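# Push the loose short pin into the empty block hole

## Task

Slide the short pin that is lying free on the table (not one already seated in a block) fully into the vacant hole in the blocks. The block containing that hole must finish upright, displaced by no more than about one finger's width and turned only slightly from its starting heading; otherwise the job counts as failed.

## Robot and tools

Robot: two arms, left_arm and right_arm. right_arm carries a five-finger right hand; left_arm carries a mirrored left hand. The blocks rest loose on the table, and now and then something may nudge a loose object. Reference images can be opened with show_instructions, which takes no arguments.

Frames: the scene frame has its origin at table-top height, halfway between the nominal arm bases. +z is up, +x points out over the table, and left_arm is on the +y side; image left and right do not follow these names. The measured bases are left_arm at (+0.022, +0.367, 0) m, quat_wxyz (+1.000, 0, 0, +0.017), and right_arm at (-0.068, -0.372, 0) m, quat_wxyz (+1.000, 0, 0, +0.005). Fixed cameras and the table use the scene frame. Every hand pose, velocity, target and offset is given in that arm's own base frame. Printed positions can be off by a few cm.

Hand point: a spot 0.05 m in front of the palm and 0.15 m out from the wrist flange. Its +z runs along the straightened fingers, +y leaves the palm, and +x crosses the palm away from the thumb on the right hand but toward the thumb on the left hand. Straight fingertips reach 0.06 to 0.07 m past the point and sit 0.06 m behind it along -y. A bracket on the little-finger side can strike things. With fingers level, the wrist may hang up to 0.11 m below the point (palm down) or 0.23 m (palm up).

Row layout: one row always has 28 numbers, each in [-1, 1], covering both arms even when only one moves. In order: left dx, dy, dz, rx, ry, rz; left hand little, ring, middle, index, thumb_bend, thumb_turn, force_limit, speed; then the same fourteen for the right arm. dx..rz are offsets, not poses. They are measured from the arm's Hand target as it stood when the action or move began, along that arm's base axes, and 1.0 equals 0.6 m or 180 degrees. rx, ry, rz form one rotation vector, turning about the Hand target position. Six zeros re-request the current Hand target. The hand numbers are absolute targets: +1 means open or straight, -1 means closed. For thumb_turn, -1 puts the thumb in front of the palm and +1 beside it. force_limit runs from about 0 N at -1 to 10 N at +1 (15 N for the thumb motors). speed rises from nearly 0 at -1 to full at +0.48 and stays full above that. Hands have no 'unchanged' value: resend the last eight numbers actually used for that hand, or if none have been sent yet, send hand_measured followed by hand_force_limit and hand_speed. A thumb-to-finger grip fits objects about 0.035 to 0.065 m thick. Close slowly (speed -0.94 or lower) for a gentle grip.

Tools:
- execute_actions(actions, cameras): actions is a list of actions, and each action is a table of up to 15 rows, one row per 1/30 s step. A short table repeats its last row. Every row counts from the action's starting Hand target, not from the previous row. Images come back only if actions is empty or cameras asks for them.
- move(target, speed, blend, stop_force, zero, blocking, cameras): target is one 28-number row or a list of up to 15 rows. All of them are offsets from the same starting Hand targets. Paths are straight, finish together and last at least 0.5 s and at most 10 s. speed is in m/s, from 0.002 to 3.6, default 0.25. blend is a corner radius in m. stop_force (3 to 120 N, shared by both arms) ends an arm's path when its wrist sensor feels that much push. zero (true by default) re-zeroes before the move. blocking=false returns early and cannot be combined with stop_force. Moves do not avoid obstacles.
- wait(seconds 0 to 10, cameras); stop(cameras) brakes a running move; zoom_image(camera, region [x0, y0, x1, y1] pixels, at most 504 by 504); zero_wrist_force(arm); finished_scene(scene=1).
Cameras: cam_head_left, cam_head_right, cam_high, cam_low, cam_left_wrist, cam_right_wrist, each 672x504.

Results: end_effector_position (m), end_effector_quat_wxyz and velocities in the base frame; Hand target, the commanded pose that the next offsets count from, which the hand may settle short of; joint positions and torques; Wrist force and Wrist torque along end-effector axes, plus a line showing the peak since the last report; and hand_measured, hand_stopped_by (moving, target, force, stalled, fault) and hand_load_n, in the order of the hand numbers. A move adds a 'move:' line giving the ending (done, off_target, moving, held, fault) and limits (paced = pose clipped; held = steps withheld). MOTOR HOT warns of heating, and OVER-TEMPERATURE FAULT brakes the arm for 30 to 60 s or more.

Limits and cautions: each step, commanded orientation is clipped to within 32 degrees of the measured one. A clearance check blocks arm-to-arm approaches, but not fingers. A net outside force near 150 N (plus or minus 25 N), or contact torque of 133 N m (shoulder and elbow) or 24.9 N m (wrist joints), halts the arm for 10 s. Arms are stiff, so commanding even slightly past a firm contact can fault; approach slowly with stop_force. Never press the arms together or close a hand on the other hand. Avoid paths near an arm's own base. Push the pin gently, and do not shove or topple the target block. Let nothing drop or fall off the table.

Each tool is called after "Call:" by a JSON object that holds its "method" and its "body".

Reference images:

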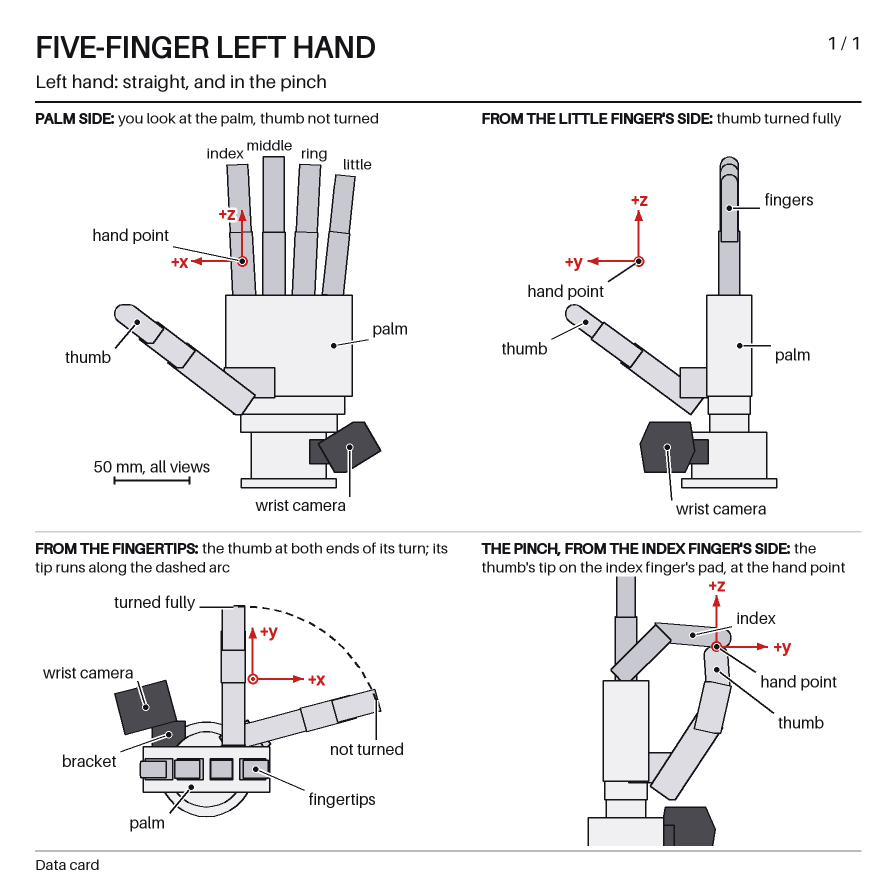

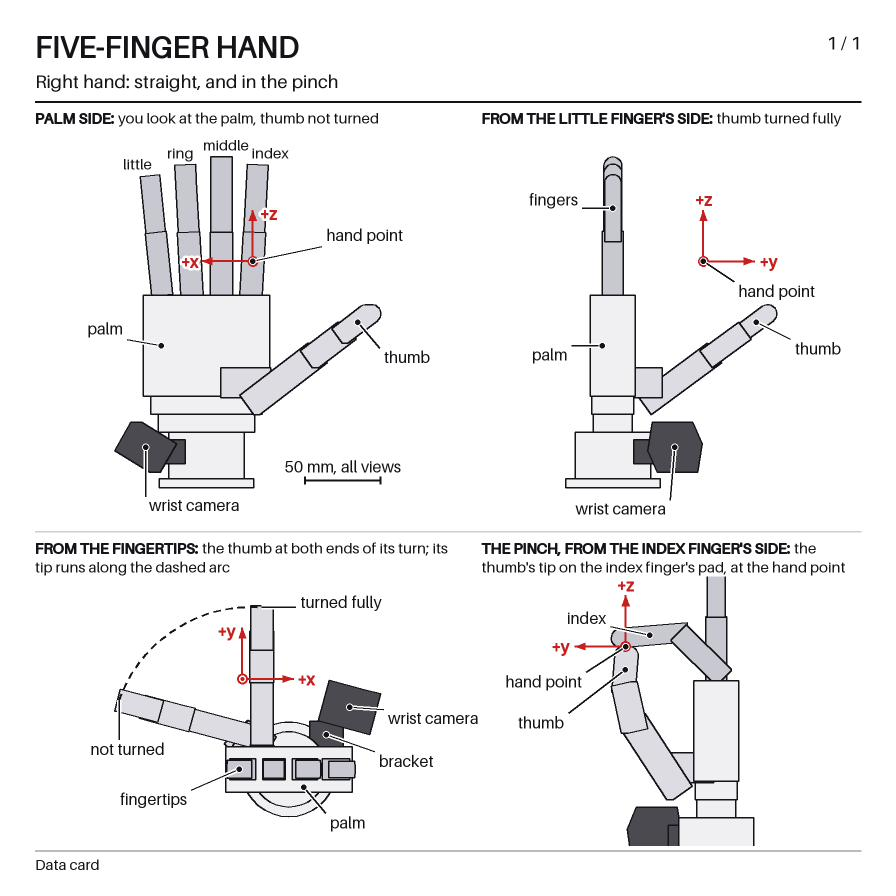

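## Session

Call:
{"method": "execute_actions", "body": {"actions": []}}

Scene clock: 0.00 s.
left_arm: end_effector_position=(+0.2800, +0.1223, +0.3666) hand_measured=(+1.000, +1.000, +1.000, +1.000, +1.000, +1.000) hand_load_n=(+0.0, +0.0, +0.0, +0.0, +0.0, +0.0) hand_stopped_by=(target, target, target, target, target, target) hand_force_limit=0.00 hand_speed=-0.80 end_effector_quat_wxyz=(+0.024, +0.849, +0.512, +0.126) | right_arm: end_effector_position=(+0.7651, -0.0622, +0.2144) hand_measured=(+1.000, +1.000, +1.000, +1.000, +1.000, +1.000) hand_load_n=(+0.0, +0.0, +0.0, +0.0, +0.0, +0.0) hand_stopped_by=(target, target, target, target, target, target) hand_force_limit=0.00 hand_speed=-0.80 end_effector_quat_wxyz=(-0.159, +0.851, +0.414, +0.282)
Joint positions: left_arm=[4.528 -1.181 -1.832 1.576 -1.351 1.857] | right_arm=[-0.407 -0.581 0.446 1.555 0.926 0.309]
Joint velocities: within noise
Joint torques (N m): no reading
Wrist force (N): no reading
Wrist torque (N m): no reading
Wrist force, peak (N): no reading
Hand target: left_arm +0.2800, +0.1223, +0.3666; +0.024, +0.849, +0.512, +0.126 | right_arm +0.7651, -0.0622, +0.2144; -0.159, +0.851, +0.414, +0.282

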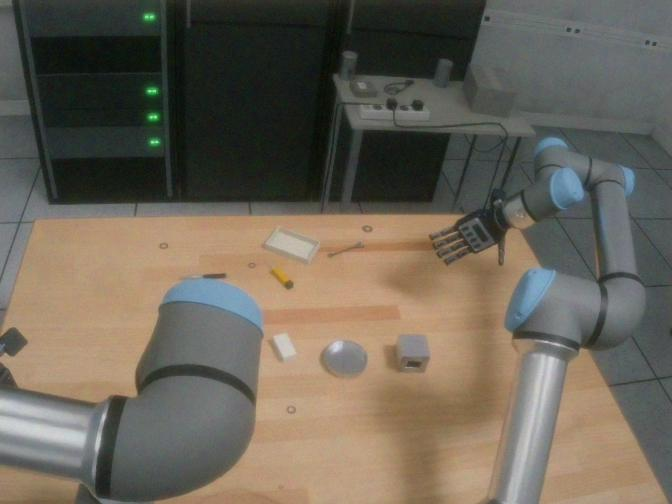

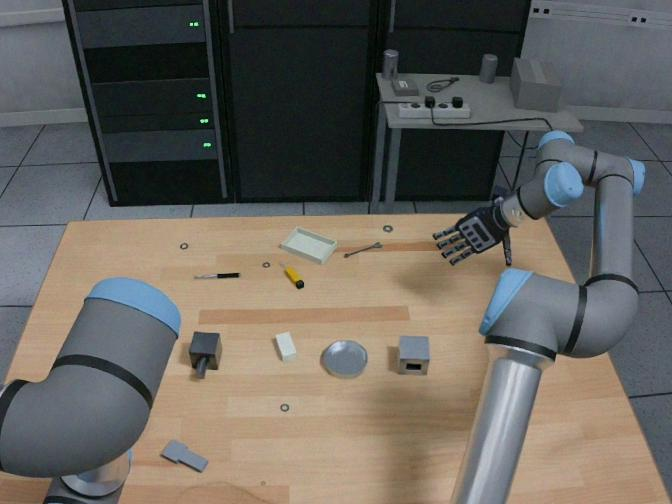

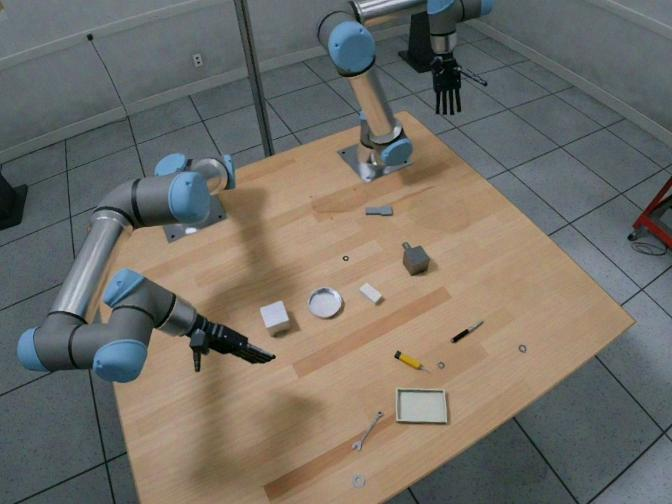

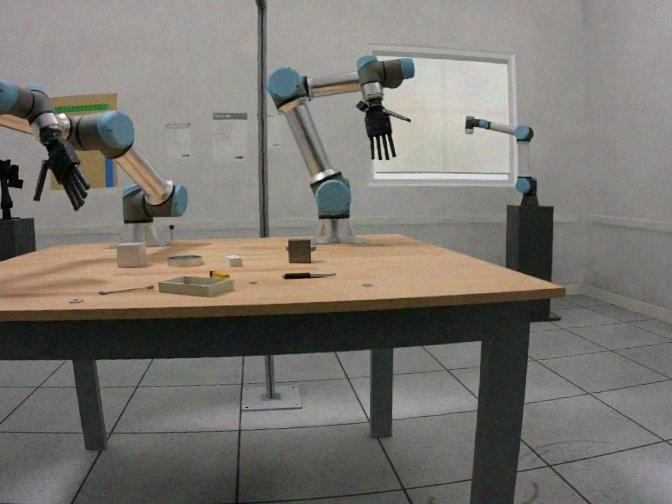

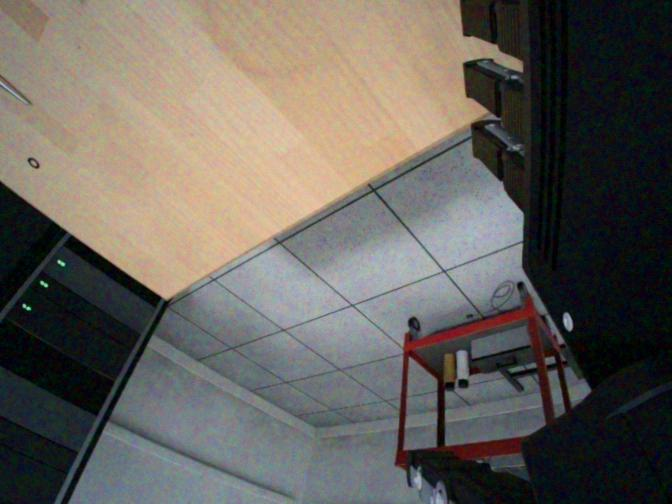

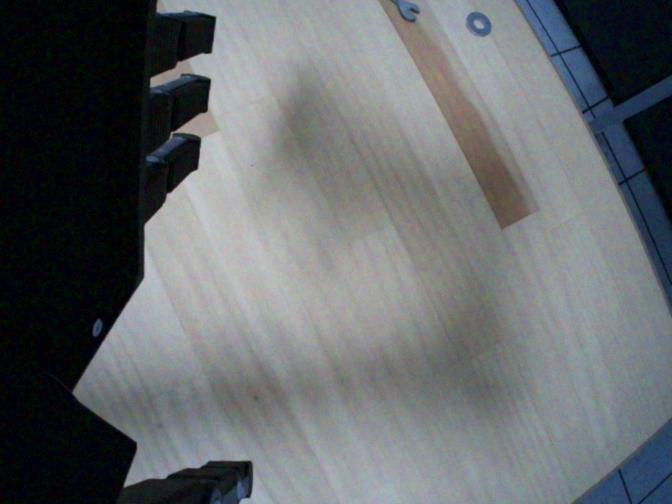

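Call:
{"method": "zoom_image", "body": {"camera": "cam_head_right", "region": [120, 300, 320, 500]}}

Call:
{"method": "zoom_image", "body": {"camera": "cam_head_right", "region": [300, 290, 480, 420]}}

Call:
{"method": "zoom_image", "body": {"camera": "cam_high", "region": [230, 190, 480, 350]}}

Call:
{"method": "zoom_image", "body": {"camera": "cam_low", "region": [80, 220, 380, 310]}}

Scaled by 2.520.

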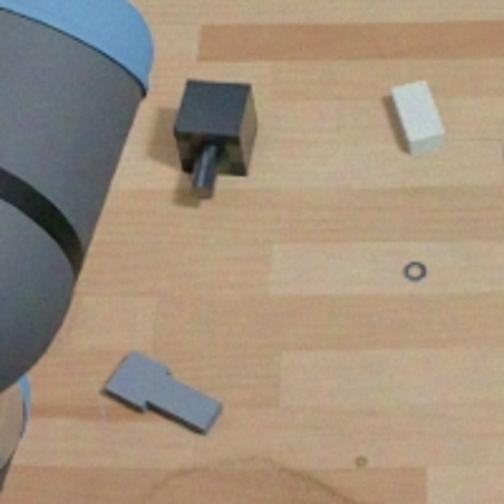

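Scaled by 2.800.

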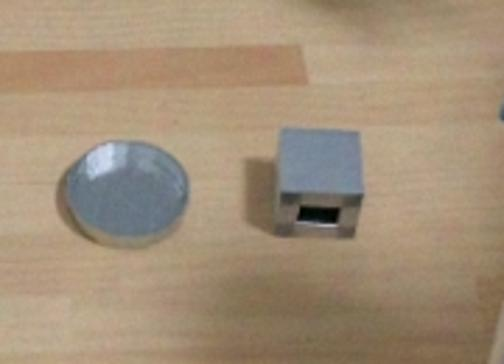

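Scaled by 2.016.

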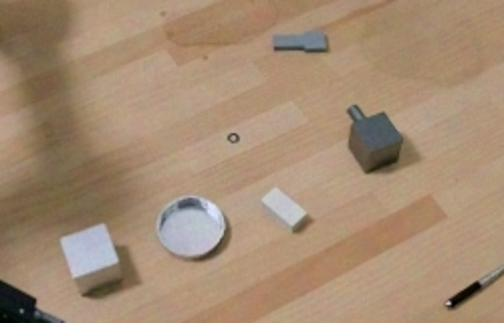

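Scaled by 1.680.

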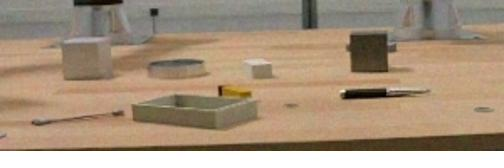

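Call:
{"method": "zoom_image", "body": {"camera": "cam_head_right", "region": [150, 430, 220, 482]}}

Call:
{"method": "zoom_image", "body": {"camera": "cam_head_right", "region": [385, 325, 445, 385]}}

Call:
{"method": "zoom_image", "body": {"camera": "cam_high", "region": [350, 190, 410, 230]}}

Call:
{"method": "zoom_image", "body": {"camera": "cam_high", "region": [150, 120, 430, 330]}}

Scaled by 7.200.

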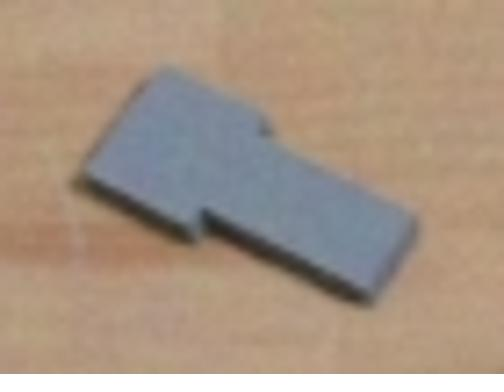

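Scaled by 8.400.

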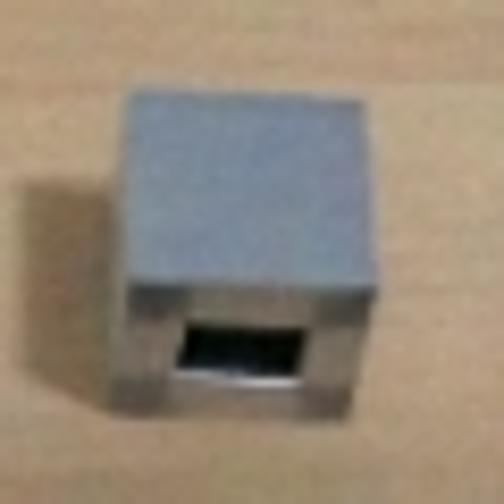

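Scaled by 8.400.

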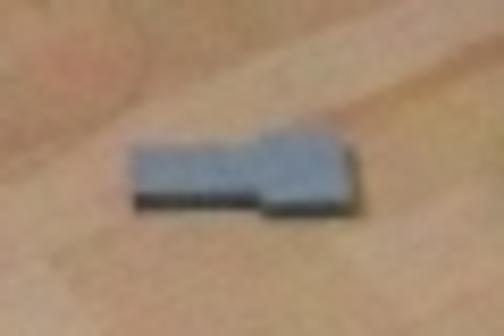

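Scaled by 1.800.

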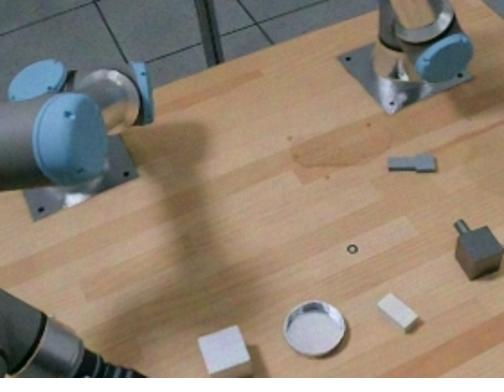

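Call:
{"method": "move", "body": {"target": [0,0,0,0,0,0,1,1,1,1,1,1,0,-0.8,-0.5,0.65,0.18,-0.0437,0.3,0.138,1,1,1,1,1,-1,0,0], "speed": 0.4, "cameras": ["all"]}}

Scene clock: 209.07 s.
left_arm: end_effector_position=(+0.2800, +0.1223, +0.3666) hand_measured=(+1.000, +1.000, +1.000, +1.000, +1.000, +1.000) hand_load_n=(+0.0, +0.0, +0.0, +0.0, -0.5, +0.0) hand_stopped_by=(target, target, target, target, target, target) hand_force_limit=0.00 hand_speed=-0.80 end_effector_quat_wxyz=(+0.024, +0.849, +0.512, +0.126) | right_arm: end_effector_position=(+0.4652, +0.3276, +0.3224) hand_measured=(+1.000, +1.000, +1.000, +1.000, +1.000, -1.000) hand_load_n=(+0.0, +0.0, +0.0, +0.0, +0.0, +0.0) hand_stopped_by=(target, target, target, target, target, target) hand_force_limit=0.00 hand_speed=0.00 end_effector_quat_wxyz=(-0.327, +0.789, +0.482, -0.198)
Joint positions: left_arm=[4.528 -1.181 -1.832 1.576 -1.351 1.857] | right_arm=[0.254 -0.61 0.413 2.407 1.08 0.563]
Joint torques (N m): left_arm=[-2.2 2.46 18.82 -2.58 0.42 -0.11] | right_arm=[7.46 -47.53 -4.65 4.53 -2.06 1.48]
Wrist force (N): left_arm=[0.3 0.2 -0.1] | right_arm=[-0.9 -0.3 0.5]
Wrist torque (N m): left_arm=[0.03 -0.05 0.01] | right_arm=[-0.09 0.16 -0.21]
Wrist force, peak (N): left_arm=[0.4 0.3 0.0] | right_arm=[-0.3 -1.3 0.8]
Hand target: left_arm +0.2800, +0.1223, +0.3666; +0.024, +0.849, +0.512, +0.126 | right_arm +0.4651, +0.3278, +0.3224; -0.327, +0.789, +0.482, -0.199
Off the commanded pose: left_arm 0.000 m, 0 deg | right_arm 0.000 m, 0 deg.
move: done

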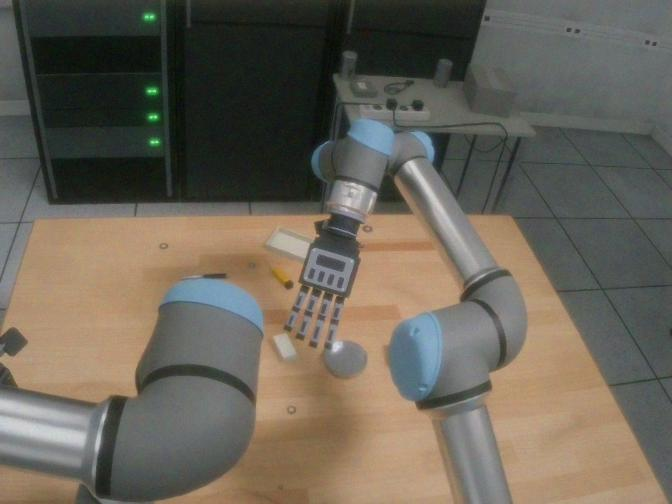

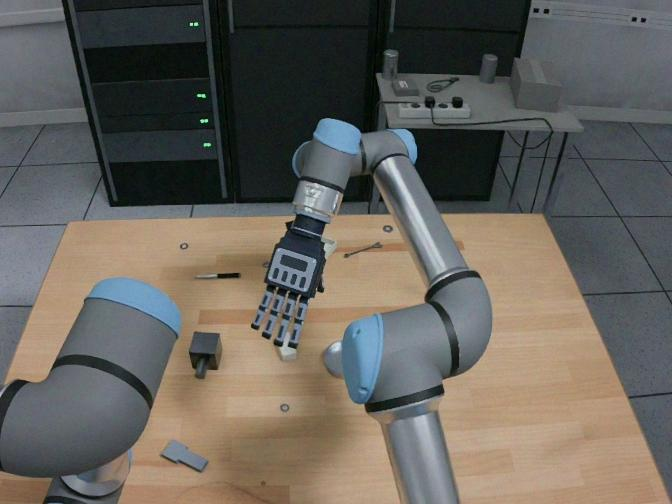

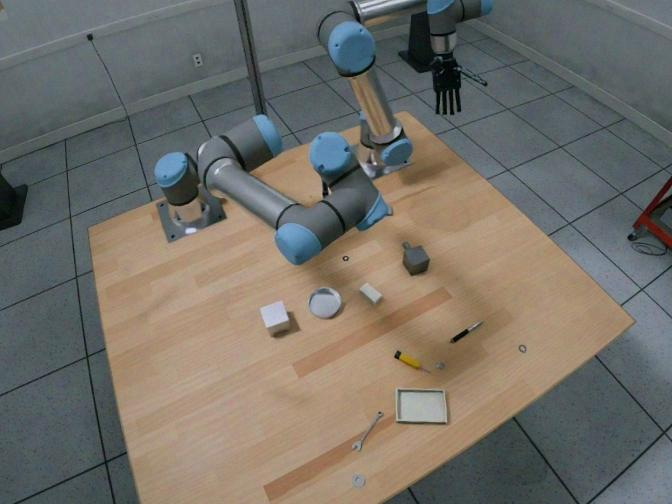

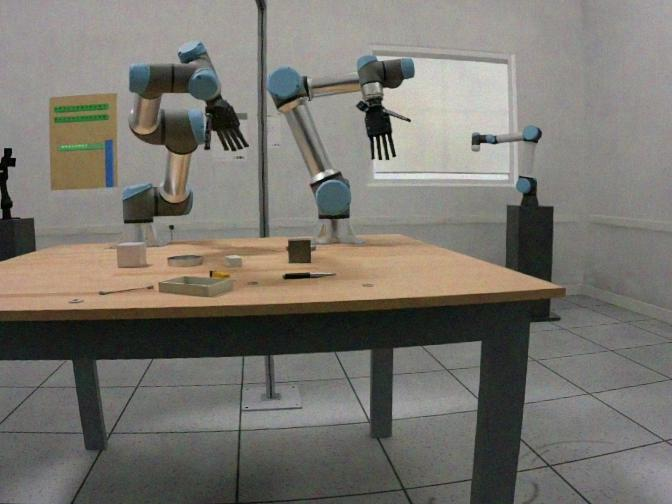

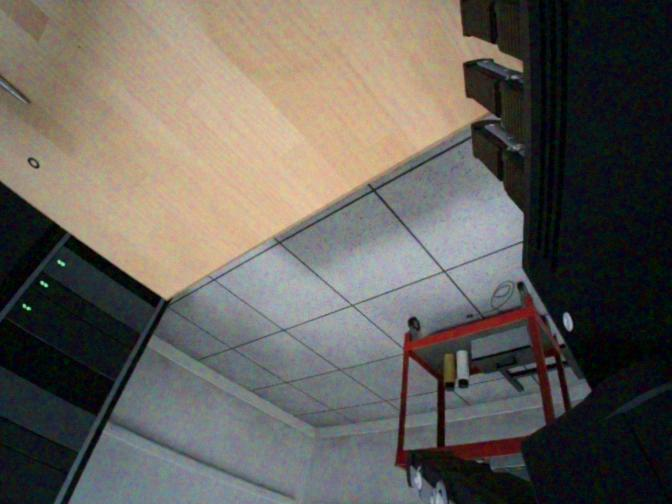

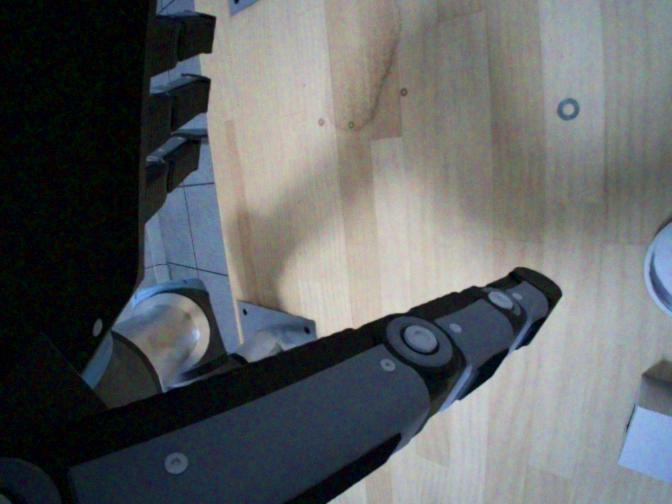

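Call:
{"method": "move", "body": {"target": [0,0,0,0,0,0,1,1,1,1,1,1,0,-0.8,-0.175,0.317,-0.03,0,0,0,1,1,1,1,1,-1,0,0], "speed": 0.3, "cameras": ["cam_head_left","cam_head_right","cam_high","cam_right_wrist"]}}

Scene clock: 234.83 s.
left_arm: end_effector_position=(+0.2800, +0.1223, +0.3666) hand_measured=(+1.000, +1.000, +1.000, +1.000, +1.000, +1.000) hand_load_n=(+0.0, +0.0, +0.0, +0.0, +0.0, +0.0) hand_stopped_by=(target, target, target, target, target, target) hand_force_limit=0.00 hand_speed=-0.80 end_effector_quat_wxyz=(+0.024, +0.849, +0.512, +0.126) | right_arm: end_effector_position=(+0.3588, +0.5166, +0.3037) hand_measured=(+1.000, +1.000, +1.000, +1.000, +1.000, -1.000) hand_load_n=(+0.0, +0.0, +0.0, +0.0, +0.0, +0.0) hand_stopped_by=(target, target, target, target, target, target) hand_force_limit=0.00 hand_speed=0.00 end_effector_quat_wxyz=(-0.353, +0.785, +0.478, -0.178)
Joint positions: left_arm=[4.528 -1.181 -1.832 1.576 -1.351 1.857] | right_arm=[0.561 -0.415 0.035 2.383 0.86 0.876]
Joint torques (N m): left_arm=[-0.96 3.2 19.68 -2.58 0.42 -0.04] | right_arm=[2.01 -50.52 -29.67 4.33 -2.42 1.49]
Wrist force (N): left_arm=[0.0 0.1 -0.1] | right_arm=[-0.8 -0.1 0.5]
Wrist torque (N m): left_arm=[0.03 0.00 0.01] | right_arm=[-0.07 0.13 -0.20]
Wrist force, peak (N): left_arm=[0.5 0.2 0.0] | right_arm=[-0.2 -1.0 1.6]
Hand target: left_arm +0.2800, +0.1223, +0.3666; +0.024, +0.849, +0.512, +0.126 | right_arm +0.3601, +0.5180, +0.3044; -0.327, +0.789, +0.482, -0.199
Off the commanded pose: left_arm 0.000 m, 0 deg | right_arm 0.002 m, 4 deg.
elbow stopped short (right arm): the move would have taken joint 3 (elbow) straighter than the controller allows.
move: off_target (right_arm)
Images, in order (width x height): cam_head_left 672x504, cam_head_right 672x504, cam_high 672x504, cam_right_wrist 672x504.

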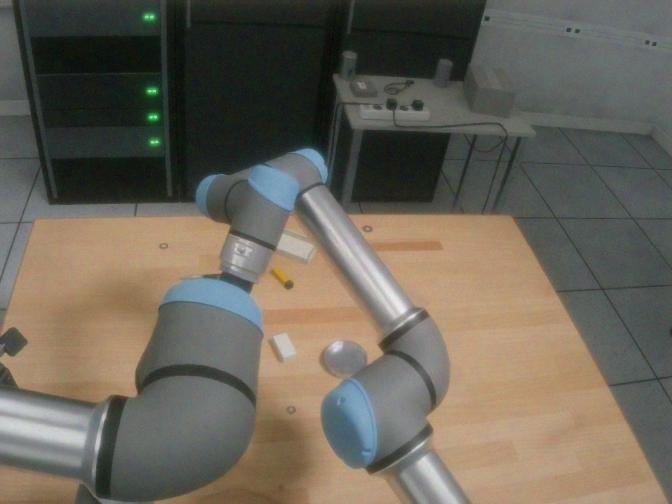

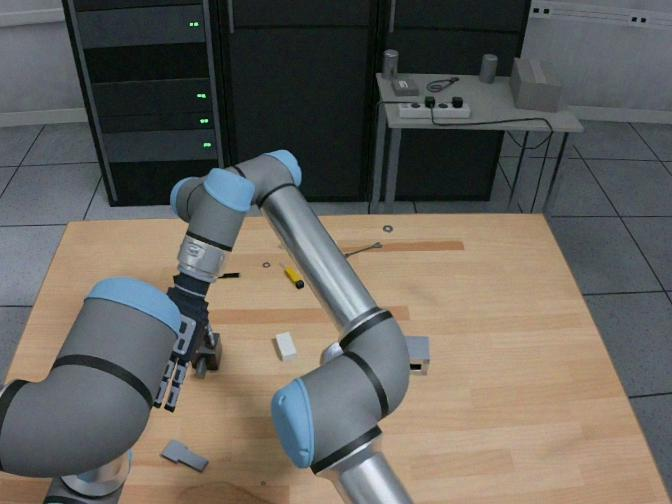

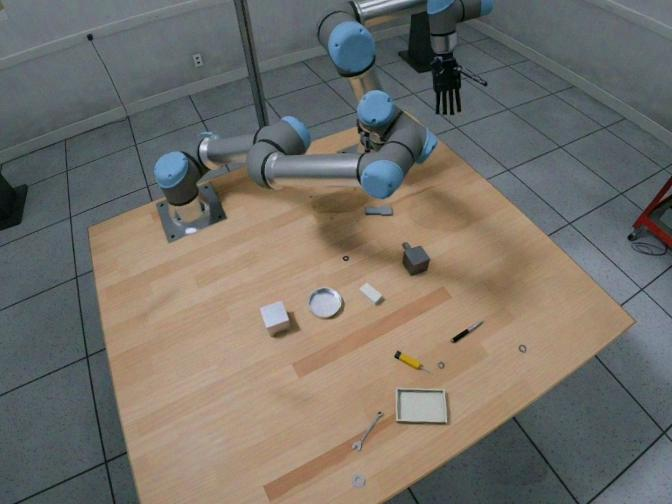

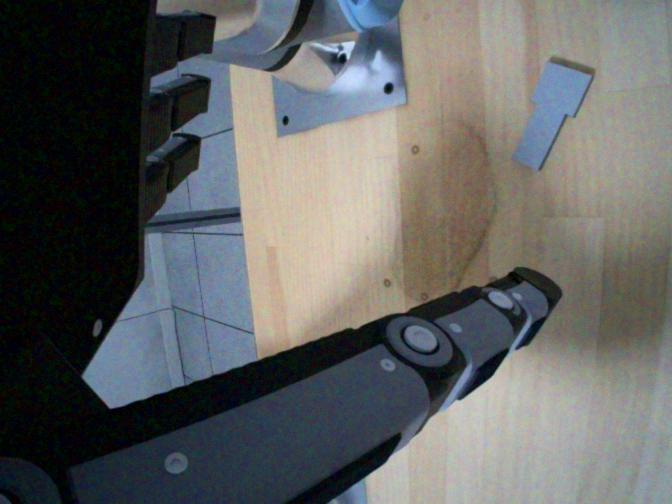

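Call:
{"method": "move", "body": {"target": [0,0,0,0,0,0,1,1,1,1,1,1,0,-0.8,-0.008,0.1,-0.28,0.0375,0.0621,-0.0455,1,1,1,1,0.5,-1,0,0], "speed": 0.2, "cameras": ["cam_head_left","cam_head_right","cam_high","cam_low","cam_right_wrist"]}}

Scene clock: 328.83 s.
left_arm: end_effector_position=(+0.2800, +0.1223, +0.3666) hand_measured=(+1.000, +1.000, +1.000, +1.000, +1.000, +1.000) hand_load_n=(+0.0, +0.0, +0.0, +0.0, +0.0, +0.0) hand_stopped_by=(target, target, target, target, target, target) hand_force_limit=0.00 hand_speed=-0.80 end_effector_quat_wxyz=(+0.024, +0.849, +0.512, +0.126) | right_arm: end_effector_position=(+0.3553, +0.5780, +0.1365) hand_measured=(+1.000, +1.000, +1.000, +1.000, +0.500, -1.000) hand_load_n=(+0.0, +0.0, +0.0, +0.0, +0.0, +0.0) hand_stopped_by=(target, target, target, target, target, target) hand_force_limit=0.00 hand_speed=0.00 end_effector_quat_wxyz=(-0.431, +0.777, +0.401, -0.222)
Joint positions: left_arm=[4.528 -1.181 -1.832 1.576 -1.351 1.857] | right_arm=[0.578 -0.325 0.398 2.027 0.661 0.933]
Joint torques (N m): left_arm=[-1.15 1.17 20.44 -2.58 0.41 -0.13] | right_arm=[6.2 -54.09 -30.66 4.21 -2.59 1.33]
Wrist force (N): left_arm=[0.3 0.2 -0.3] | right_arm=[-1.0 -0.1 0.8]
Wrist torque (N m): left_arm=[0.04 -0.06 0.01] | right_arm=[-0.08 0.13 -0.23]
Wrist force, peak (N): left_arm=[0.5 0.3 -0.1] | right_arm=[-1.0 -1.2 -0.3]
Hand target: left_arm +0.2800, +0.1223, +0.3666; +0.024, +0.849, +0.512, +0.126 | right_arm +0.3553, +0.5780, +0.1364; -0.431, +0.777, +0.401, -0.222
Off the commanded pose: left_arm 0.000 m, 0 deg | right_arm 0.000 m, 0 deg.
move: done
Images, in order (width x height): cam_head_left 672x504, cam_head_right 672x504, cam_high 672x504, cam_low 672x504, cam_right_wrist 672x504.

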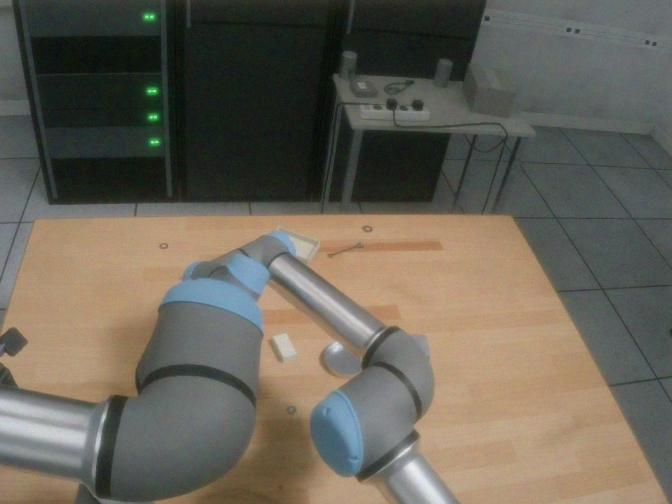

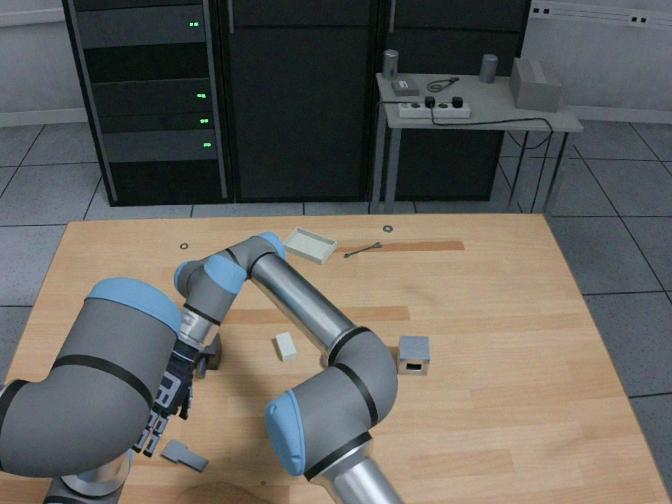

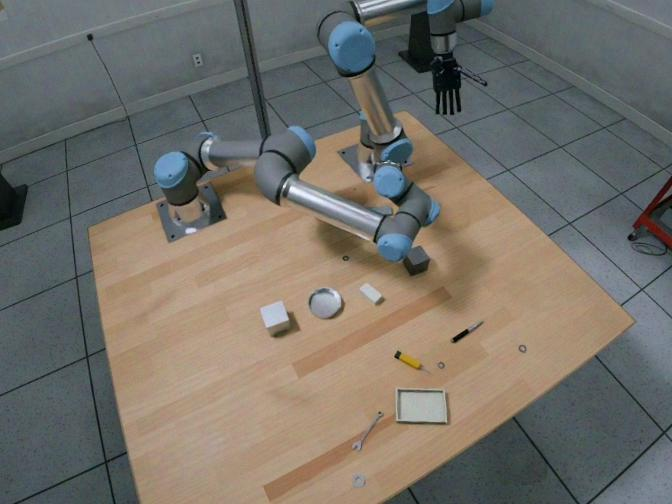

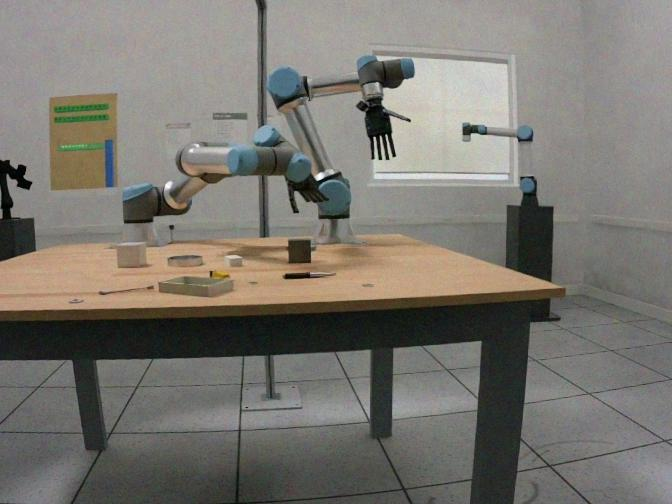

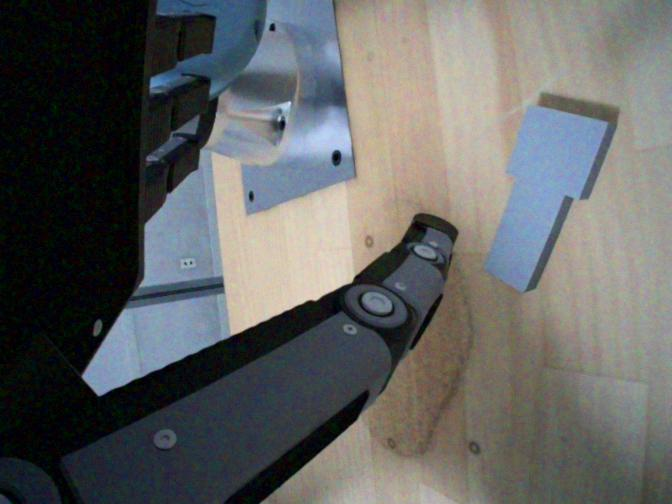

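Call:
{"method": "zoom_image", "body": {"camera": "cam_right_wrist", "region": [400, 60, 660, 320]}}

Call:
{"method": "zoom_image", "body": {"camera": "cam_head_right", "region": [120, 320, 260, 480]}}

Scaled by 1.938 from the camera's 672x504 image, which has a finer 960x720 frame.

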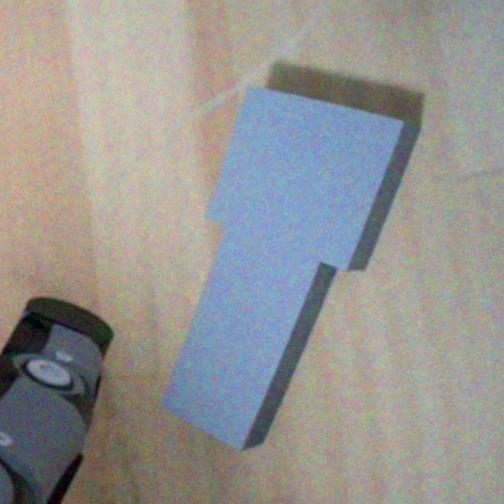

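Scaled by 3.150.

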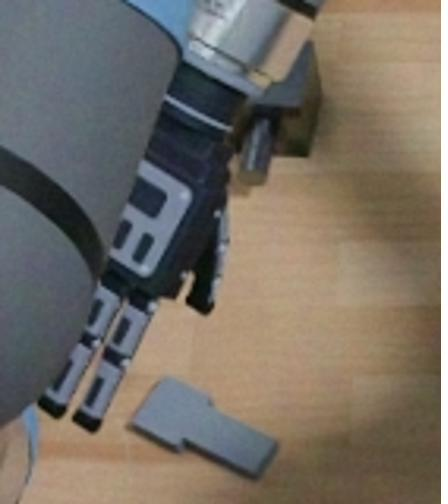

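Call:
{"method": "move", "body": {"target": [0,0,0,0,0,0,1,1,1,1,1,1,0,-0.8,0.0098,0.031,-0.1273,0,0,-0.025,1,1,1,1,0.75,-1,0,0], "speed": 0.15, "cameras": ["cam_head_right","cam_high","cam_right_wrist"]}}

Call:
{"method": "zoom_image", "body": {"camera": "cam_right_wrist", "region": [340, 60, 672, 400]}}

Scene clock: 384.40 s.
left_arm: end_effector_position=(+0.2800, +0.1223, +0.3666) hand_measured=(+1.000, +1.000, +1.000, +1.000, +1.000, +1.000) hand_load_n=(+0.0, +0.0, +0.0, +0.0, -0.5, +0.0) hand_stopped_by=(target, target, target, target, target, target) hand_force_limit=0.00 hand_speed=-0.80 end_effector_quat_wxyz=(+0.024, +0.849, +0.512, +0.126) | right_arm: end_effector_position=(+0.3611, +0.5966, +0.0602) hand_measured=(+1.000, +1.000, +1.000, +1.000, +0.750, -1.000) hand_load_n=(+0.0, +0.0, +0.0, +0.0, +0.0, +0.0) hand_stopped_by=(target, target, target, target, target, target) hand_force_limit=0.00 hand_speed=0.00 end_effector_quat_wxyz=(-0.440, +0.792, +0.370, -0.205)
Joint positions: left_arm=[4.528 -1.181 -1.832 1.576 -1.351 1.857] | right_arm=[0.586 -0.228 0.372 1.854 0.621 1.06]
Joint torques (N m): left_arm=[-1.23 2.29 18.7 -2.42 0.4 -0.28] | right_arm=[6.71 -55.24 -30.14 1.49 -2.81 1.37]
Wrist force (N): left_arm=[-0.1 -0.1 -0.2] | right_arm=[-0.9 0.0 0.5]
Wrist torque (N m): left_arm=[0.00 0.02 -0.01] | right_arm=[-0.07 0.13 -0.22]
Wrist force, peak (N): left_arm=[0.3 0.5 0.0] | right_arm=[-1.1 -0.6 0.9]
Hand target: left_arm +0.2800, +0.1223, +0.3666; +0.024, +0.849, +0.512, +0.126 | right_arm +0.3612, +0.5966, +0.0600; -0.440, +0.792, +0.370, -0.205
Off the commanded pose: left_arm 0.000 m, 0 deg | right_arm 0.000 m, 0 deg.
move: done
Images, in order (width x height): cam_head_right 672x504, cam_high 672x504, cam_right_wrist 672x504.

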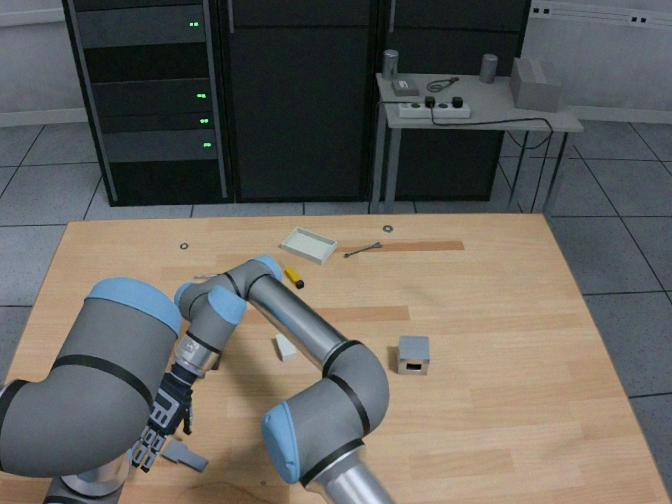

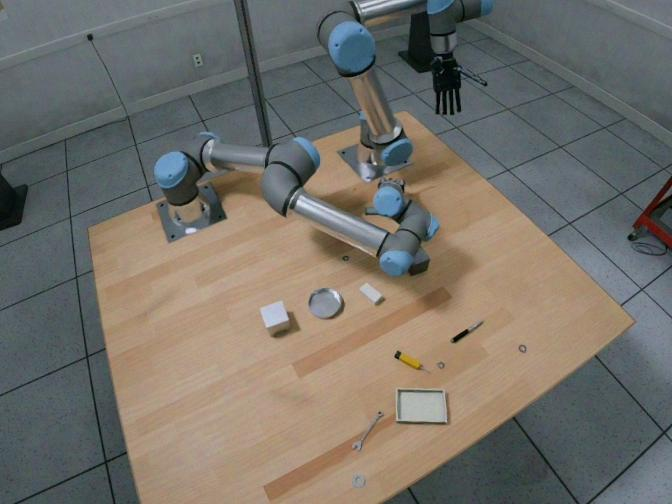

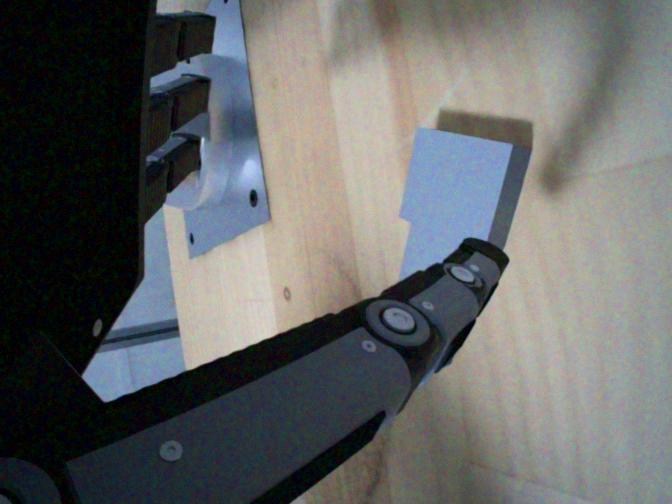

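Scaled by 1.482 from the camera's 672x504 image, which has a finer 960x720 frame.

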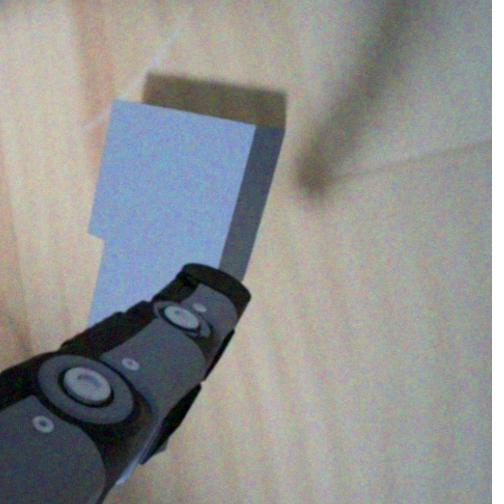

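Call:
{"method": "move", "body": {"target": [0,0,0,0,0,0,1,1,1,1,1,1,0,-0.8,0,0,-0.042,0,0,0,1,1,1,1,0.75,-1,0,0], "speed": 0.03, "stop_force": 4, "cameras": ["cam_head_right","cam_low","cam_right_wrist"]}}

Call:
{"method": "zoom_image", "body": {"camera": "cam_right_wrist", "region": [300, 60, 632, 400]}}

Call:
{"method": "zoom_image", "body": {"camera": "cam_low", "region": [220, 150, 400, 280]}}

Scene clock: 429.73 s.
left_arm: end_effector_position=(+0.2800, +0.1223, +0.3666) hand_measured=(+1.000, +1.000, +1.000, +1.000, +1.000, +1.000) hand_load_n=(+0.0, +0.0, +0.0, +0.0, +0.0, +0.0) hand_stopped_by=(target, target, target, target, target, target) hand_force_limit=0.00 hand_speed=-0.80 end_effector_quat_wxyz=(+0.024, +0.849, +0.512, +0.126) | right_arm: end_effector_position=(+0.3612, +0.5966, +0.0348) hand_measured=(+1.000, +1.000, +1.000, +1.000, +0.750, -1.000) hand_load_n=(+0.0, +0.0, +0.0, +0.0, +0.0, +0.0) hand_stopped_by=(target, target, target, target, target, target) hand_force_limit=0.00 hand_speed=0.00 end_effector_quat_wxyz=(-0.440, +0.792, +0.370, -0.205)
Joint positions: left_arm=[4.528 -1.181 -1.832 1.576 -1.351 1.857] | right_arm=[0.586 -0.202 0.383 1.816 0.621 1.061]
Joint torques (N m): left_arm=[-1.69 2.49 18.89 -2.69 0.51 -0.17] | right_arm=[6.18 -54.63 -5.31 1.51 0.17 1.41]
Wrist force (N): left_arm=[0.2 0.3 -0.2] | right_arm=[-1.0 -0.2 0.6]
Wrist torque (N m): left_arm=[0.05 -0.02 0.00] | right_arm=[-0.10 0.15 -0.23]
Wrist force, peak (N): left_arm=[0.1 0.4 -0.4] | right_arm=[-1.3 -0.3 0.7]
Hand target: left_arm +0.2800, +0.1223, +0.3666; +0.024, +0.849, +0.512, +0.126 | right_arm +0.3612, +0.5966, +0.0348; -0.440, +0.792, +0.370, -0.205
Off the commanded pose: left_arm 0.000 m, 0 deg | right_arm 0.000 m, 0 deg.
move: done
Images, in order (width x height): cam_head_right 672x504, cam_low 672x504, cam_right_wrist 672x504.

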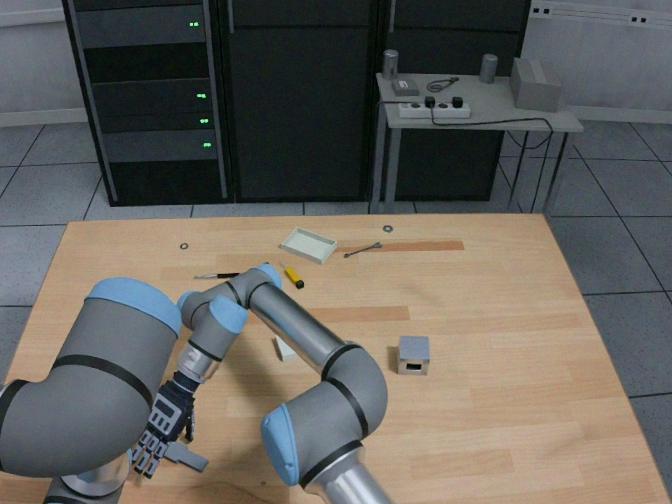

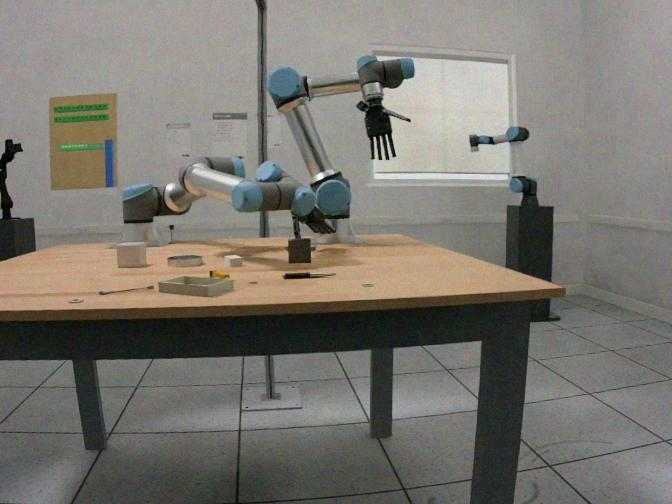

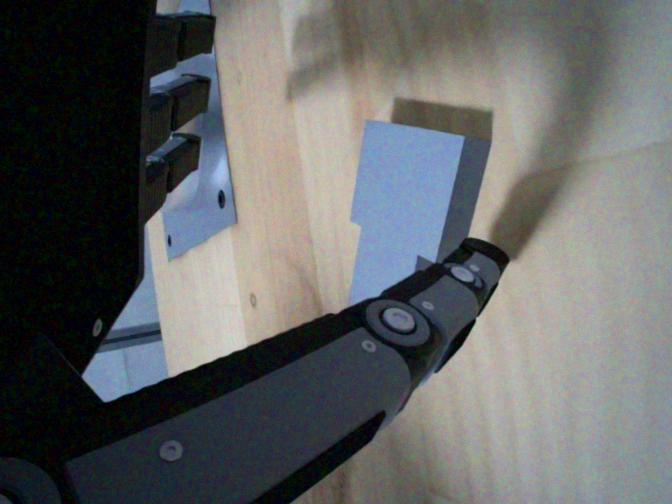

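Scaled by 1.482 from the camera's 672x504 image, which has a finer 960x720 frame.

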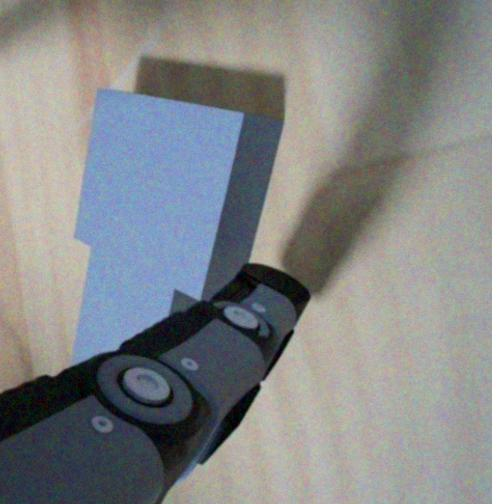

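Scaled by 2.800.

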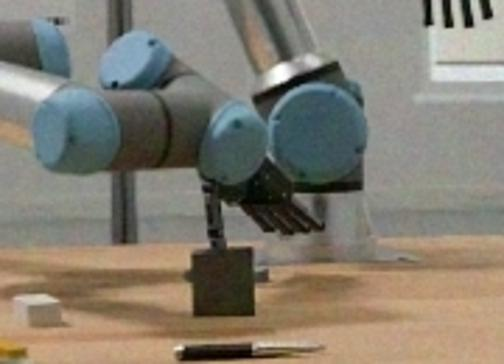

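Call:
{"method": "zoom_image", "body": {"camera": "cam_head_right", "region": [120, 300, 280, 480]}}

Call:
{"method": "zoom_image", "body": {"camera": "cam_high", "region": [330, 150, 470, 290]}}

Scaled by 2.800.

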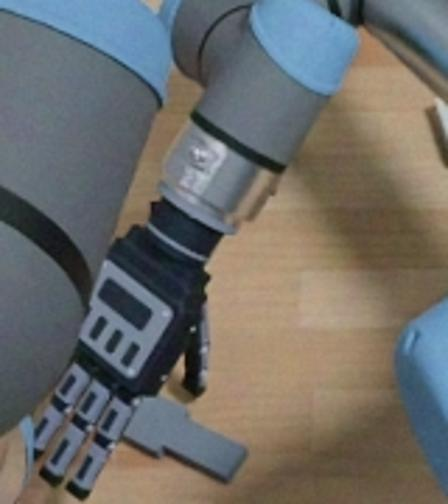

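This scene's latest camera images include none from cam_high. They are from: cam_head_right, cam_low, cam_right_wrist. cam_high's image comes with the result of a call that names it in "cameras".


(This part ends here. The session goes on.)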